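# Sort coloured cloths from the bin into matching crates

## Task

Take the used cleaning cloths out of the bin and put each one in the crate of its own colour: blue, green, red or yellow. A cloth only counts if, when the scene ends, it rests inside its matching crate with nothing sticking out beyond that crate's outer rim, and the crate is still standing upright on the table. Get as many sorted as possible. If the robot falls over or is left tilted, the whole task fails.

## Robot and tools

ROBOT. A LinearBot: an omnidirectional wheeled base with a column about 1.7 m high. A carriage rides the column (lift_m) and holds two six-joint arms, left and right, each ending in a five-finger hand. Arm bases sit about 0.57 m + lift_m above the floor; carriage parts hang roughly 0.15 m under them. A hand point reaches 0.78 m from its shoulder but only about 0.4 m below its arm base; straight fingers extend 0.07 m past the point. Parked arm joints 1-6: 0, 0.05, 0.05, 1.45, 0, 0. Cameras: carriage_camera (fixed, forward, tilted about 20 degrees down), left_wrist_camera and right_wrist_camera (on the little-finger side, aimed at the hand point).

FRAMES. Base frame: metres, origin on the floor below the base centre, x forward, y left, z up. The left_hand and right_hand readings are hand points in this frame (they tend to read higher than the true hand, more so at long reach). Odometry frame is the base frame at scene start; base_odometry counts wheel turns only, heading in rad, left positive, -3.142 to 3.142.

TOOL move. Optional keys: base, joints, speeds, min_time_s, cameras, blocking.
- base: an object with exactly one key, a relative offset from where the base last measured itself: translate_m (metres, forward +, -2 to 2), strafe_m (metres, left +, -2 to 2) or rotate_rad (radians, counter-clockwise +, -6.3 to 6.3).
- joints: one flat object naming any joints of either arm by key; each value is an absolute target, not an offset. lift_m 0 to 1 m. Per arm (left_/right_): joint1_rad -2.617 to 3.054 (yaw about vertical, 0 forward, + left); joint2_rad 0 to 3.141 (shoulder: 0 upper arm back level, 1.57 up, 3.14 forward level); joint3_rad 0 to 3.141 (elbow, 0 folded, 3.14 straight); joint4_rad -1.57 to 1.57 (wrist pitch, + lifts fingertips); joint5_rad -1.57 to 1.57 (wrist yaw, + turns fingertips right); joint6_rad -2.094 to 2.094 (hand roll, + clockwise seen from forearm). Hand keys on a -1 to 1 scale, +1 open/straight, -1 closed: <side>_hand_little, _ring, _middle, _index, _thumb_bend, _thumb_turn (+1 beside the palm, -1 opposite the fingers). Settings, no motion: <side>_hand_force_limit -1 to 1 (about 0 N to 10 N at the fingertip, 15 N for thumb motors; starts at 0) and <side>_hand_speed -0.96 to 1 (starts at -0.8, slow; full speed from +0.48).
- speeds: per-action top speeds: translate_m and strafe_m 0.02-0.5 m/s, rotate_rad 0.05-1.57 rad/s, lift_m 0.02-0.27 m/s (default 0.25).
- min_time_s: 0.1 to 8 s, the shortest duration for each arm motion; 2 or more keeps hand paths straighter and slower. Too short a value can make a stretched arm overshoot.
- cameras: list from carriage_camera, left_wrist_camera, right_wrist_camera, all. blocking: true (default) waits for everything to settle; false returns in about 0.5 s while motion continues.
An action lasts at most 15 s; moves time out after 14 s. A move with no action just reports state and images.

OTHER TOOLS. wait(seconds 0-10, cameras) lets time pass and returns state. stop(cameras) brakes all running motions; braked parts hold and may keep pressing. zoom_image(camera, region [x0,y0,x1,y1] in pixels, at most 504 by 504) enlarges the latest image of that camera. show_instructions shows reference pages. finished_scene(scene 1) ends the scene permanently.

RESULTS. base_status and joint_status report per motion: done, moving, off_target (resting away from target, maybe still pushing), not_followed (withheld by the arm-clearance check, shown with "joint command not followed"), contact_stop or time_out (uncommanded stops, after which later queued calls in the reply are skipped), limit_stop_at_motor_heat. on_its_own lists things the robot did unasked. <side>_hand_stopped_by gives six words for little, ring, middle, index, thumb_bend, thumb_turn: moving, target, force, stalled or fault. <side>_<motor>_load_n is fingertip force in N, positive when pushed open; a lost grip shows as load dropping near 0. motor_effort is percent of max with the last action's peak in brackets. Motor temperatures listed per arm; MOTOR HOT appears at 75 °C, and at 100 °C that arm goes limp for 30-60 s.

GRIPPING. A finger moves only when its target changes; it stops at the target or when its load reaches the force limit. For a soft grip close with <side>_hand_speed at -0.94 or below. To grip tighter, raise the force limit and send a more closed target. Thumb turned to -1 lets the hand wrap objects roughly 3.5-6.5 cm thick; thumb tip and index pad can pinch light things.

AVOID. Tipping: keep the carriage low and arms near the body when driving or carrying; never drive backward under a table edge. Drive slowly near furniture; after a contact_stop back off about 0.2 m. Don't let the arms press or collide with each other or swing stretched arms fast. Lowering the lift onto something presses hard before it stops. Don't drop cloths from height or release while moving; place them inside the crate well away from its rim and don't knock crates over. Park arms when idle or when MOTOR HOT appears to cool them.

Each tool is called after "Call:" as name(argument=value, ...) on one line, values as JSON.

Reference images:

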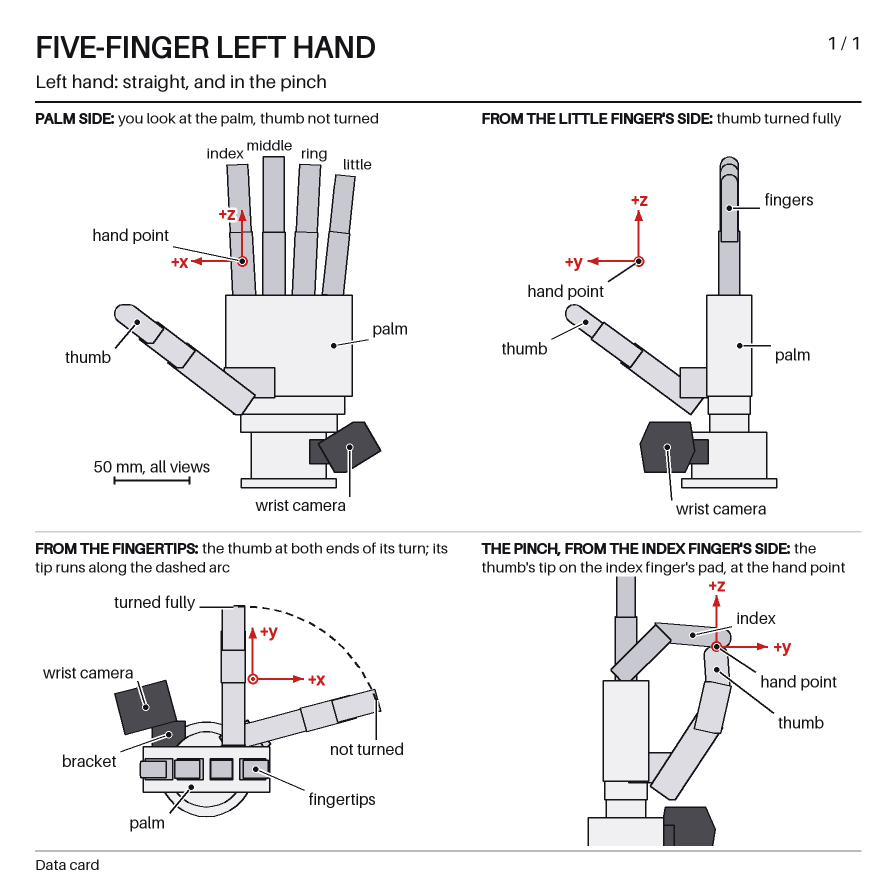

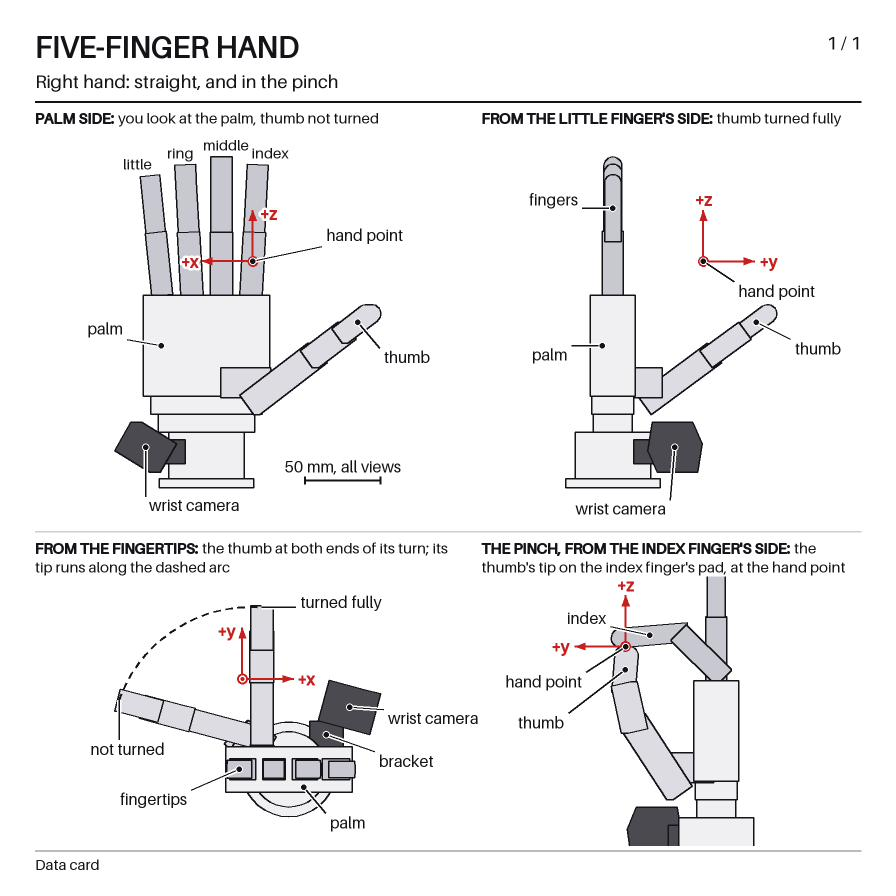

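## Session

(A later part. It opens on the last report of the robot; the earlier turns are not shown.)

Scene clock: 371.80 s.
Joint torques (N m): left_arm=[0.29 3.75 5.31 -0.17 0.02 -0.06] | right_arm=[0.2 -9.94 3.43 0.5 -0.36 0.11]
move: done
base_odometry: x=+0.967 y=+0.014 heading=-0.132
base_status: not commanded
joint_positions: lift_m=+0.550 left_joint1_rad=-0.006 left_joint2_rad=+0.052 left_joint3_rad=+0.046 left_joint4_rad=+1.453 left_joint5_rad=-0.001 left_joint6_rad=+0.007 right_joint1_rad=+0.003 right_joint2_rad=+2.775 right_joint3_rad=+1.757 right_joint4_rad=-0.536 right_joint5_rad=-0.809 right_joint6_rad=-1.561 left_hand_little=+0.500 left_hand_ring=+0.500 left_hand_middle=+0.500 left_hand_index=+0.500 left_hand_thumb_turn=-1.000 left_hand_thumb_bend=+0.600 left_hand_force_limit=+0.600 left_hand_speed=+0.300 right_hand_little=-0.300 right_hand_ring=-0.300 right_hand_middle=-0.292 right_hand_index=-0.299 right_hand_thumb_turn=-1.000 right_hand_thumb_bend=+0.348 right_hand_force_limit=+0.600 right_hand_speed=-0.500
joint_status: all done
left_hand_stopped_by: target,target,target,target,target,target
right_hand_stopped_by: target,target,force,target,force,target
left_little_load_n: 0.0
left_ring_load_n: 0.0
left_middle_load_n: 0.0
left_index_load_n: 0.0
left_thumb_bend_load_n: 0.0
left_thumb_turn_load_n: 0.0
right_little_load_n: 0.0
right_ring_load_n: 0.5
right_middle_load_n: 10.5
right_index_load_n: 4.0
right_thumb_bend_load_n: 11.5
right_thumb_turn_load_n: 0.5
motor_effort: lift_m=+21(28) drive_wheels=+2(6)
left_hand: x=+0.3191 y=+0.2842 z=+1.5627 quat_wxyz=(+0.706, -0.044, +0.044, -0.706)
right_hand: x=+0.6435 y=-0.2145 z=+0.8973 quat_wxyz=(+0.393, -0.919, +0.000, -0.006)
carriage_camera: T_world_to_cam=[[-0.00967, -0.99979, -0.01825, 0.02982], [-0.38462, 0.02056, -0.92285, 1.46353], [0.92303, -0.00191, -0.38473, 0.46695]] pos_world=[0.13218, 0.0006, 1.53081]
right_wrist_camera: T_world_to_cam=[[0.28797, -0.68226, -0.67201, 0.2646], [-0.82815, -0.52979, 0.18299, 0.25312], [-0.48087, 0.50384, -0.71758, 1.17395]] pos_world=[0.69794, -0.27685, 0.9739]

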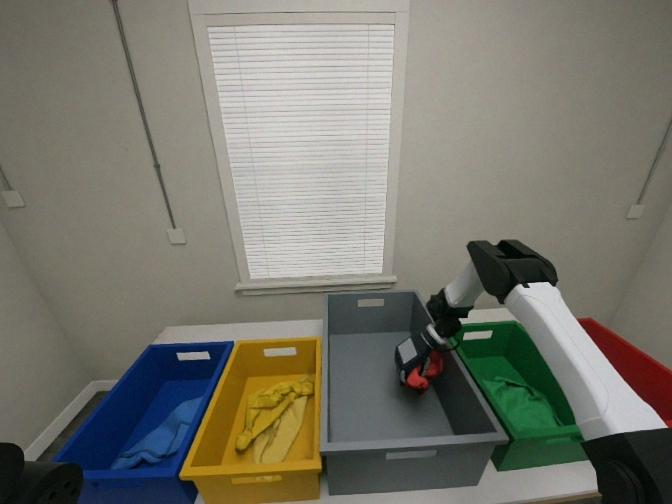

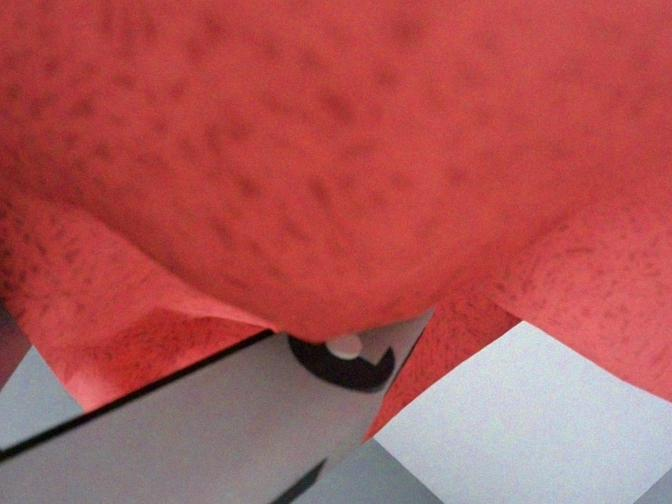

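Call:
move(joints={"lift_m": 0.95}, speeds={"lift_m": 0.25}, cameras=["carriage_camera"])

Call:
move(base={"strafe_m": -0.655}, speeds={"strafe_m": 0.3})

Call:
move(joints={"lift_m": 0.65}, cameras=["carriage_camera", "right_wrist_camera"])

Call:
zoom_image(camera="carriage_camera", region=[300, 280, 520, 464])

Scene clock: 374.57 s.
Joint torques (N m): left_arm=[0.29 3.82 5.22 -0.18 0.01 -0.07] | right_arm=[0.2 -9.96 3.34 0.44 -0.39 0.11]
move: done
base_odometry: x=+0.967 y=+0.014 heading=-0.132
base_status: not commanded
joint_positions: lift_m=+0.950 left_joint1_rad=-0.006 left_joint2_rad=+0.052 left_joint3_rad=+0.046 left_joint4_rad=+1.453 left_joint5_rad=-0.001 left_joint6_rad=+0.007 right_joint1_rad=+0.003 right_joint2_rad=+2.776 right_joint3_rad=+1.757 right_joint4_rad=-0.531 right_joint5_rad=-0.805 right_joint6_rad=-1.561 left_hand_little=+0.500 left_hand_ring=+0.500 left_hand_middle=+0.500 left_hand_index=+0.500 left_hand_thumb_turn=-1.000 left_hand_thumb_bend=+0.600 left_hand_force_limit=+0.600 left_hand_speed=+0.300 right_hand_little=-0.300 right_hand_ring=-0.300 right_hand_middle=-0.292 right_hand_index=-0.299 right_hand_thumb_turn=-1.000 right_hand_thumb_bend=+0.348 right_hand_force_limit=+0.600 right_hand_speed=-0.500
joint_status: all done
left_hand_stopped_by: target,target,target,target,target,target
right_hand_stopped_by: target,target,force,target,force,target
left_little_load_n: 0.0
left_ring_load_n: 0.0
left_middle_load_n: 0.0
left_index_load_n: 0.0
left_thumb_bend_load_n: -0.5
left_thumb_turn_load_n: 0.0
right_little_load_n: 0.0
right_ring_load_n: 0.5
right_middle_load_n: 10.5
right_index_load_n: 4.0
right_thumb_bend_load_n: 11.5
right_thumb_turn_load_n: 0.5
motor_effort: lift_m=+23(28) drive_wheels=-5(6)
left_hand: x=+0.3190 y=+0.2842 z=+1.9627 quat_wxyz=(+0.706, -0.044, +0.043, -0.706)
right_hand: x=+0.6445 y=-0.2152 z=+1.2965 quat_wxyz=(+0.392, -0.920, -0.001, -0.007)
carriage_camera: T_world_to_cam=[[-0.00967, -0.99979, -0.01825, 0.03712], [-0.38462, 0.02056, -0.92285, 1.83267], [0.92303, -0.00191, -0.38473, 0.62084]] pos_world=[0.13218, 0.0006, 1.93081]

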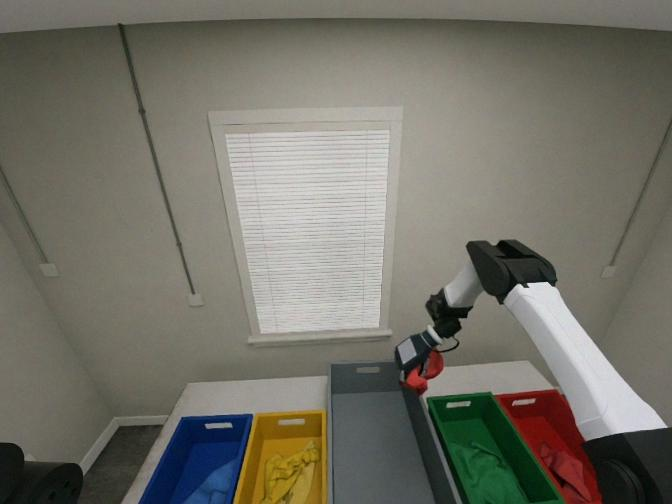

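Scene clock: 378.23 s.
Joint torques (N m): left_arm=[0.28 3.81 5.27 -0.19 0.01 -0.06] | right_arm=[0.4 -10.06 3.45 0.43 -0.39 0.11]
move: done
base_odometry: x=+0.881 y=-0.636 heading=-0.131
base_status: done
joint_positions: lift_m=+0.950 left_joint1_rad=-0.006 left_joint2_rad=+0.052 left_joint3_rad=+0.046 left_joint4_rad=+1.453 left_joint5_rad=-0.001 left_joint6_rad=+0.007 right_joint1_rad=+0.000 right_joint2_rad=+2.776 right_joint3_rad=+1.757 right_joint4_rad=-0.530 right_joint5_rad=-0.805 right_joint6_rad=-1.561 left_hand_little=+0.500 left_hand_ring=+0.500 left_hand_middle=+0.500 left_hand_index=+0.500 left_hand_thumb_turn=-1.000 left_hand_thumb_bend=+0.600 left_hand_force_limit=+0.600 left_hand_speed=+0.300 right_hand_little=-0.300 right_hand_ring=-0.300 right_hand_middle=-0.292 right_hand_index=-0.299 right_hand_thumb_turn=-1.000 right_hand_thumb_bend=+0.348 right_hand_force_limit=+0.600 right_hand_speed=-0.500
joint_status: not commanded
left_hand_stopped_by: target,target,target,target,target,target
right_hand_stopped_by: target,target,force,target,force,target
left_little_load_n: 0.0
left_ring_load_n: 0.0
left_middle_load_n: 0.0
left_index_load_n: 0.0
left_thumb_bend_load_n: 0.0
left_thumb_turn_load_n: 0.0
right_little_load_n: 0.0
right_ring_load_n: 0.5
right_middle_load_n: 10.5
right_index_load_n: 4.0
right_thumb_bend_load_n: 11.5
right_thumb_turn_load_n: 0.5
motor_effort: lift_m=+22(25) drive_wheels=-2(9)
left_hand: x=+0.3190 y=+0.2841 z=+1.9627 quat_wxyz=(+0.706, -0.044, +0.043, -0.706)
right_hand: x=+0.6449 y=-0.2164 z=+1.2965 quat_wxyz=(+0.392, -0.920, +0.000, -0.008)
pictures: none

Scene clock: 379.97 s.
Joint torques (N m): left_arm=[0.29 3.84 5.3 -0.19 0.01 -0.06] | right_arm=[0.39 -10.15 3.3 0.41 -0.39 0.11]
move: done
base_odometry: x=+0.881 y=-0.636 heading=-0.131
base_status: not commanded
joint_positions: lift_m=+0.650 left_joint1_rad=-0.006 left_joint2_rad=+0.052 left_joint3_rad=+0.046 left_joint4_rad=+1.453 left_joint5_rad=-0.001 left_joint6_rad=+0.007 right_joint1_rad=+0.000 right_joint2_rad=+2.776 right_joint3_rad=+1.757 right_joint4_rad=-0.530 right_joint5_rad=-0.803 right_joint6_rad=-1.561 left_hand_little=+0.500 left_hand_ring=+0.500 left_hand_middle=+0.500 left_hand_index=+0.500 left_hand_thumb_turn=-1.000 left_hand_thumb_bend=+0.600 left_hand_force_limit=+0.600 left_hand_speed=+0.300 right_hand_little=-0.300 right_hand_ring=-0.300 right_hand_middle=-0.292 right_hand_index=-0.299 right_hand_thumb_turn=-1.000 right_hand_thumb_bend=+0.348 right_hand_force_limit=+0.600 right_hand_speed=-0.500
joint_status: all done
left_hand_stopped_by: target,target,target,target,target,target
right_hand_stopped_by: target,target,force,target,force,target
left_little_load_n: 0.0
left_ring_load_n: 0.0
left_middle_load_n: 0.0
left_index_load_n: -0.5
left_thumb_bend_load_n: 0.0
left_thumb_turn_load_n: 0.0
right_little_load_n: 0.0
right_ring_load_n: 1.0
right_middle_load_n: 10.5
right_index_load_n: 4.0
right_thumb_bend_load_n: 12.0
right_thumb_turn_load_n: 1.0
motor_effort: lift_m=+18(18) drive_wheels=-2(3)
left_hand: x=+0.3190 y=+0.2841 z=+1.6633 quat_wxyz=(+0.706, -0.044, +0.043, -0.706)
right_hand: x=+0.6449 y=-0.2167 z=+0.9967 quat_wxyz=(+0.391, -0.920, +0.000, -0.008)
carriage_camera: T_world_to_cam=[[-0.00967, -0.99979, -0.01825, 0.03165], [-0.38462, 0.02056, -0.92285, 1.55637], [0.92303, -0.00191, -0.38473, 0.50565]] pos_world=[0.13218, 0.0006, 1.63141]
right_wrist_camera: T_world_to_cam=[[0.28912, -0.68711, -0.66655, 0.32225], [-0.83049, -0.52634, 0.18234, 0.23777], [-0.47612, 0.50085, -0.72281, 1.24853]] pos_world=[0.69875, -0.27875, 1.07389]

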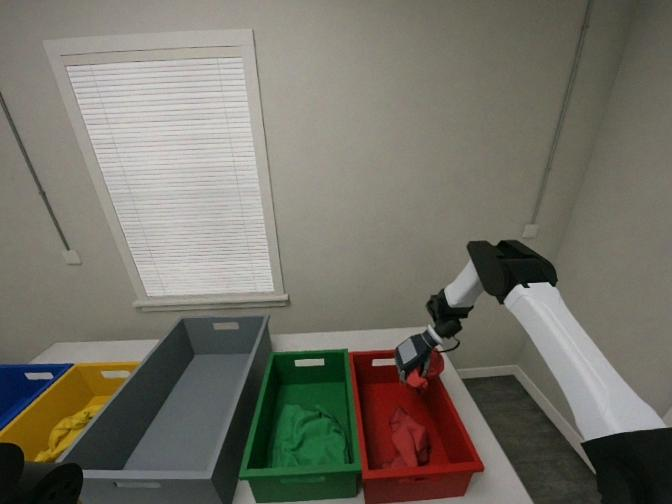

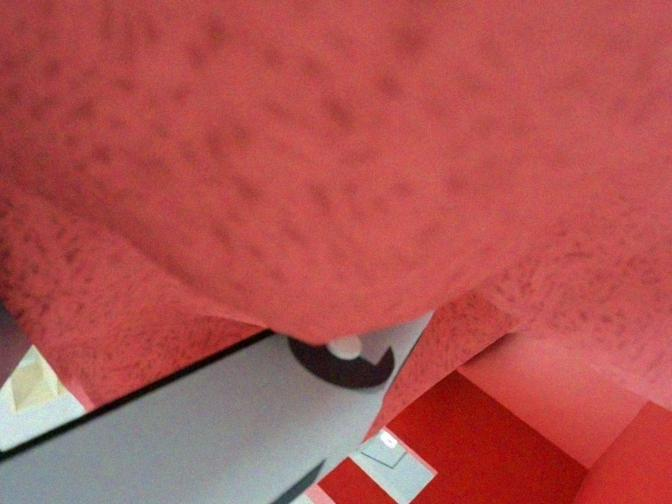

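Scaled by 2.291 from the camera's image (finer frame: 960x720).

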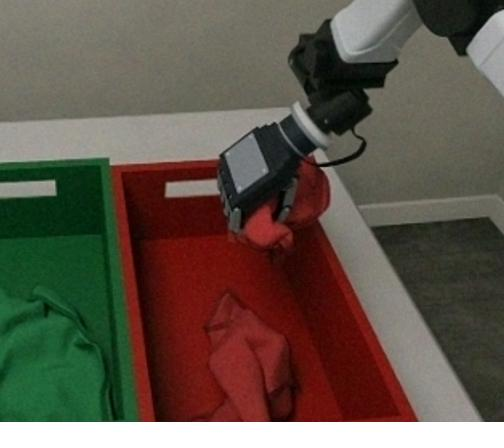

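Call:
move(joints={"lift_m": 0.53}, speeds={"lift_m": 0.12}, cameras=["carriage_camera"])

Call:
zoom_image(camera="carriage_camera", region=[300, 280, 520, 464])

Scene clock: 381.80 s.
Joint torques (N m): left_arm=[0.28 3.78 5.23 -0.19 0.01 -0.06] | right_arm=[0.39 -10.14 3.44 0.42 -0.41 0.11]
move: done
base_odometry: x=+0.881 y=-0.636 heading=-0.131
base_status: not commanded
joint_positions: lift_m=+0.530 left_joint1_rad=-0.006 left_joint2_rad=+0.052 left_joint3_rad=+0.046 left_joint4_rad=+1.453 left_joint5_rad=-0.001 left_joint6_rad=+0.007 right_joint1_rad=+0.000 right_joint2_rad=+2.776 right_joint3_rad=+1.757 right_joint4_rad=-0.530 right_joint5_rad=-0.802 right_joint6_rad=-1.561 left_hand_little=+0.500 left_hand_ring=+0.500 left_hand_middle=+0.500 left_hand_index=+0.500 left_hand_thumb_turn=-1.000 left_hand_thumb_bend=+0.600 left_hand_force_limit=+0.600 left_hand_speed=+0.300 right_hand_little=-0.300 right_hand_ring=-0.300 right_hand_middle=-0.292 right_hand_index=-0.299 right_hand_thumb_turn=-1.000 right_hand_thumb_bend=+0.348 right_hand_force_limit=+0.600 right_hand_speed=-0.500
joint_status: all done
left_hand_stopped_by: target,target,target,target,target,target
right_hand_stopped_by: target,target,force,target,force,target
left_little_load_n: 0.0
left_ring_load_n: 0.0
left_middle_load_n: 0.0
left_index_load_n: 0.0
left_thumb_bend_load_n: 0.0
left_thumb_turn_load_n: 0.0
right_little_load_n: 0.0
right_ring_load_n: 0.5
right_middle_load_n: 10.5
right_index_load_n: 4.5
right_thumb_bend_load_n: 11.5
right_thumb_turn_load_n: 0.5
motor_effort: lift_m=+20(20) drive_wheels=-1(3)
left_hand: x=+0.3190 y=+0.2841 z=+1.5432 quat_wxyz=(+0.706, -0.044, +0.043, -0.706)
right_hand: x=+0.6449 y=-0.2168 z=+0.8766 quat_wxyz=(+0.390, -0.921, +0.000, -0.008)
carriage_camera: T_world_to_cam=[[-0.00967, -0.99979, -0.01825, 0.02946], [-0.38462, 0.02056, -0.92285, 1.44563], [0.92303, -0.00191, -0.38473, 0.45949]] pos_world=[0.13218, 0.0006, 1.51141]

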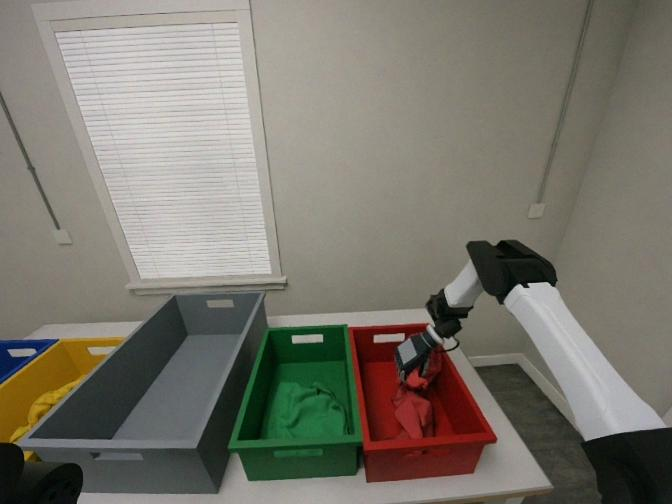

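Scaled by 2.291 from the camera's image (finer frame: 960x720).

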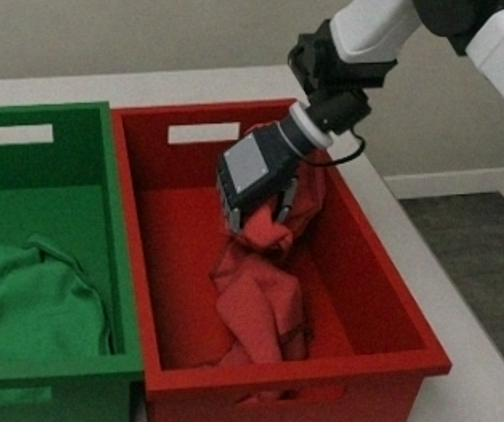

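Call:
move(joints={"lift_m": 0.5}, speeds={"lift_m": 0.1})

Call:
move(joints={"right_hand_little": 0.5, "right_hand_ring": 0.5, "right_hand_middle": 0.5, "right_hand_index": 0.5, "right_hand_thumb_bend": 0.9, "right_hand_speed": 0.1})

Call:
move(joints={"lift_m": 0.85}, speeds={"lift_m": 0.15}, cameras=["carriage_camera", "right_wrist_camera"])

Call:
zoom_image(camera="carriage_camera", region=[240, 320, 500, 504])

Scene clock: 383.50 s.
Joint torques (N m): left_arm=[0.29 3.84 5.23 -0.18 0.01 -0.06] | right_arm=[0.39 -10.1 3.56 0.42 -0.41 0.11]
move: done
base_odometry: x=+0.881 y=-0.636 heading=-0.131
base_status: not commanded
joint_positions: lift_m=+0.500 left_joint1_rad=-0.006 left_joint2_rad=+0.052 left_joint3_rad=+0.046 left_joint4_rad=+1.453 left_joint5_rad=-0.001 left_joint6_rad=+0.007 right_joint1_rad=+0.000 right_joint2_rad=+2.776 right_joint3_rad=+1.757 right_joint4_rad=-0.529 right_joint5_rad=-0.802 right_joint6_rad=-1.561 left_hand_little=+0.500 left_hand_ring=+0.500 left_hand_middle=+0.500 left_hand_index=+0.500 left_hand_thumb_turn=-1.000 left_hand_thumb_bend=+0.600 left_hand_force_limit=+0.600 left_hand_speed=+0.300 right_hand_little=-0.300 right_hand_ring=-0.300 right_hand_middle=-0.292 right_hand_index=-0.299 right_hand_thumb_turn=-1.000 right_hand_thumb_bend=+0.348 right_hand_force_limit=+0.600 right_hand_speed=-0.500
joint_status: all done
left_hand_stopped_by: target,target,target,target,target,target
right_hand_stopped_by: target,target,force,target,force,target
left_little_load_n: 0.0
left_ring_load_n: 0.0
left_middle_load_n: 0.0
left_index_load_n: 0.0
left_thumb_bend_load_n: 0.0
left_thumb_turn_load_n: 0.0
right_little_load_n: 0.0
right_ring_load_n: 0.0
right_middle_load_n: 9.5
right_index_load_n: 4.5
right_thumb_bend_load_n: 11.0
right_thumb_turn_load_n: 0.5
motor_effort: lift_m=+18(20) drive_wheels=-1(3)
left_hand: x=+0.3191 y=+0.2841 z=+1.5132 quat_wxyz=(+0.706, -0.044, +0.044, -0.706)
right_hand: x=+0.6451 y=-0.2169 z=+0.8465 quat_wxyz=(+0.390, -0.921, +0.000, -0.009)
pictures: none

Scene clock: 384.33 s.
Joint torques (N m): left_arm=[0.29 3.85 5.33 -0.18 0.01 -0.07] | right_arm=[0.4 -10.11 3.36 0.4 -0.4 0.11]
Motor temperatures (°C): left_arm=[28 40 43 38 27 28] | right_arm=[29 54 39 36 26 27]
move: done
base_odometry: x=+0.881 y=-0.636 heading=-0.131
base_status: not commanded
joint_positions: lift_m=+0.500 left_joint1_rad=-0.006 left_joint2_rad=+0.052 left_joint3_rad=+0.046 left_joint4_rad=+1.453 left_joint5_rad=-0.001 left_joint6_rad=+0.007 right_joint1_rad=+0.000 right_joint2_rad=+2.776 right_joint3_rad=+1.757 right_joint4_rad=-0.529 right_joint5_rad=-0.802 right_joint6_rad=-1.562 left_hand_little=+0.500 left_hand_ring=+0.500 left_hand_middle=+0.500 left_hand_index=+0.500 left_hand_thumb_turn=-1.000 left_hand_thumb_bend=+0.600 left_hand_force_limit=+0.600 left_hand_speed=+0.300 right_hand_little=+0.500 right_hand_ring=+0.500 right_hand_middle=+0.500 right_hand_index=+0.500 right_hand_thumb_turn=-1.000 right_hand_thumb_bend=+0.900 right_hand_force_limit=+0.600 right_hand_speed=+0.100
joint_status: all done
left_hand_stopped_by: target,target,target,target,target,target
right_hand_stopped_by: target,target,target,target,target,target
left_little_load_n: 0.0
left_ring_load_n: 0.0
left_middle_load_n: 0.0
left_index_load_n: 0.0
left_thumb_bend_load_n: 0.0
left_thumb_turn_load_n: 0.0
right_little_load_n: 0.0
right_ring_load_n: 0.0
right_middle_load_n: 0.0
right_index_load_n: 0.0
right_thumb_bend_load_n: 0.0
right_thumb_turn_load_n: 0.0
motor_effort: lift_m=+17(21) drive_wheels=-2(3)
left_hand: x=+0.3191 y=+0.2841 z=+1.5132 quat_wxyz=(+0.706, -0.044, +0.044, -0.706)
right_hand: x=+0.6452 y=-0.2168 z=+0.8466 quat_wxyz=(+0.390, -0.921, -0.001, -0.009)
pictures: none

Scene clock: 387.10 s.
Joint torques (N m): left_arm=[0.29 3.82 5.27 -0.18 0.01 -0.06] | right_arm=[0.42 -10.21 3.41 0.37 -0.42 0.11]
move: done
base_odometry: x=+0.881 y=-0.636 heading=-0.131
base_status: not commanded
joint_positions: lift_m=+0.850 left_joint1_rad=-0.006 left_joint2_rad=+0.052 left_joint3_rad=+0.046 left_joint4_rad=+1.453 left_joint5_rad=-0.001 left_joint6_rad=+0.007 right_joint1_rad=+0.000 right_joint2_rad=+2.777 right_joint3_rad=+1.757 right_joint4_rad=-0.529 right_joint5_rad=-0.802 right_joint6_rad=-1.562 left_hand_little=+0.500 left_hand_ring=+0.500 left_hand_middle=+0.500 left_hand_index=+0.500 left_hand_thumb_turn=-1.000 left_hand_thumb_bend=+0.600 left_hand_force_limit=+0.600 left_hand_speed=+0.300 right_hand_little=+0.500 right_hand_ring=+0.500 right_hand_middle=+0.500 right_hand_index=+0.500 right_hand_thumb_turn=-1.000 right_hand_thumb_bend=+0.900 right_hand_force_limit=+0.600 right_hand_speed=+0.100
joint_status: all done
left_hand_stopped_by: target,target,target,target,target,target
right_hand_stopped_by: target,target,target,target,target,target
left_little_load_n: 0.0
left_ring_load_n: 0.0
left_middle_load_n: 0.0
left_index_load_n: 0.0
left_thumb_bend_load_n: 0.0
left_thumb_turn_load_n: 0.0
right_little_load_n: 0.0
right_ring_load_n: 0.0
right_middle_load_n: 0.0
right_index_load_n: 0.0
right_thumb_bend_load_n: -0.5
right_thumb_turn_load_n: 0.0
motor_effort: lift_m=+24(28) drive_wheels=-2(3)
left_hand: x=+0.3191 y=+0.2841 z=+1.8626 quat_wxyz=(+0.706, -0.044, +0.044, -0.706)
right_hand: x=+0.6449 y=-0.2168 z=+1.1957 quat_wxyz=(+0.390, -0.921, +0.000, -0.008)
carriage_camera: T_world_to_cam=[[-0.00967, -0.99979, -0.01825, 0.03529], [-0.38462, 0.02056, -0.92285, 1.74039], [0.92303, -0.00191, -0.38473, 0.58237]] pos_world=[0.13218, 0.0006, 1.83081]
right_wrist_camera: T_world_to_cam=[[0.28988, -0.68725, -0.66608, 0.45379], [-0.83029, -0.52674, 0.18214, 0.20147], [-0.47602, 0.50024, -0.7233, 1.39282]] pos_world=[0.69875, -0.27876, 1.27299]

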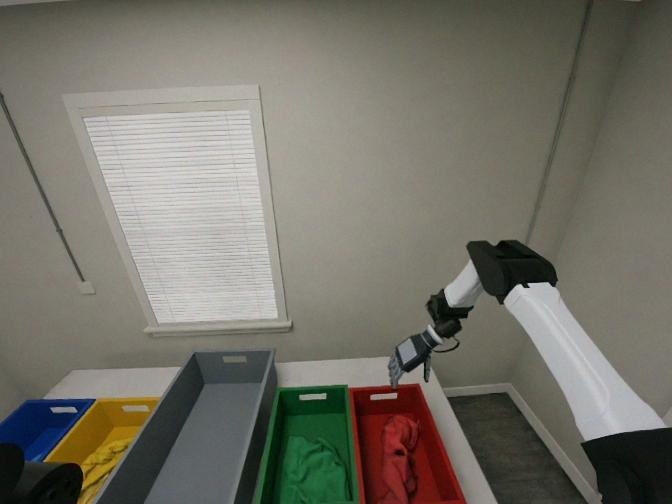

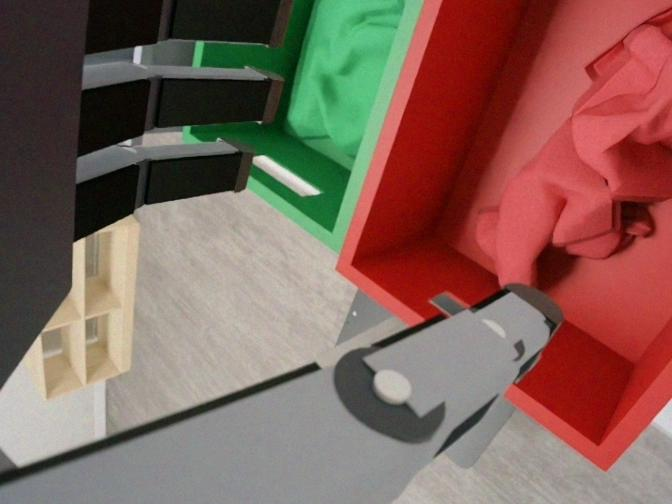

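Scaled by 1.938 from the camera's image (finer frame: 960x720).

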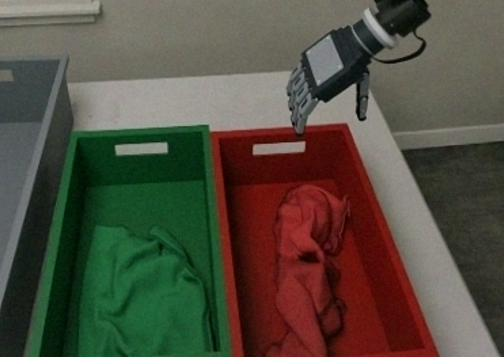

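Call:
finished_scene()

The scene is finished: the task was done.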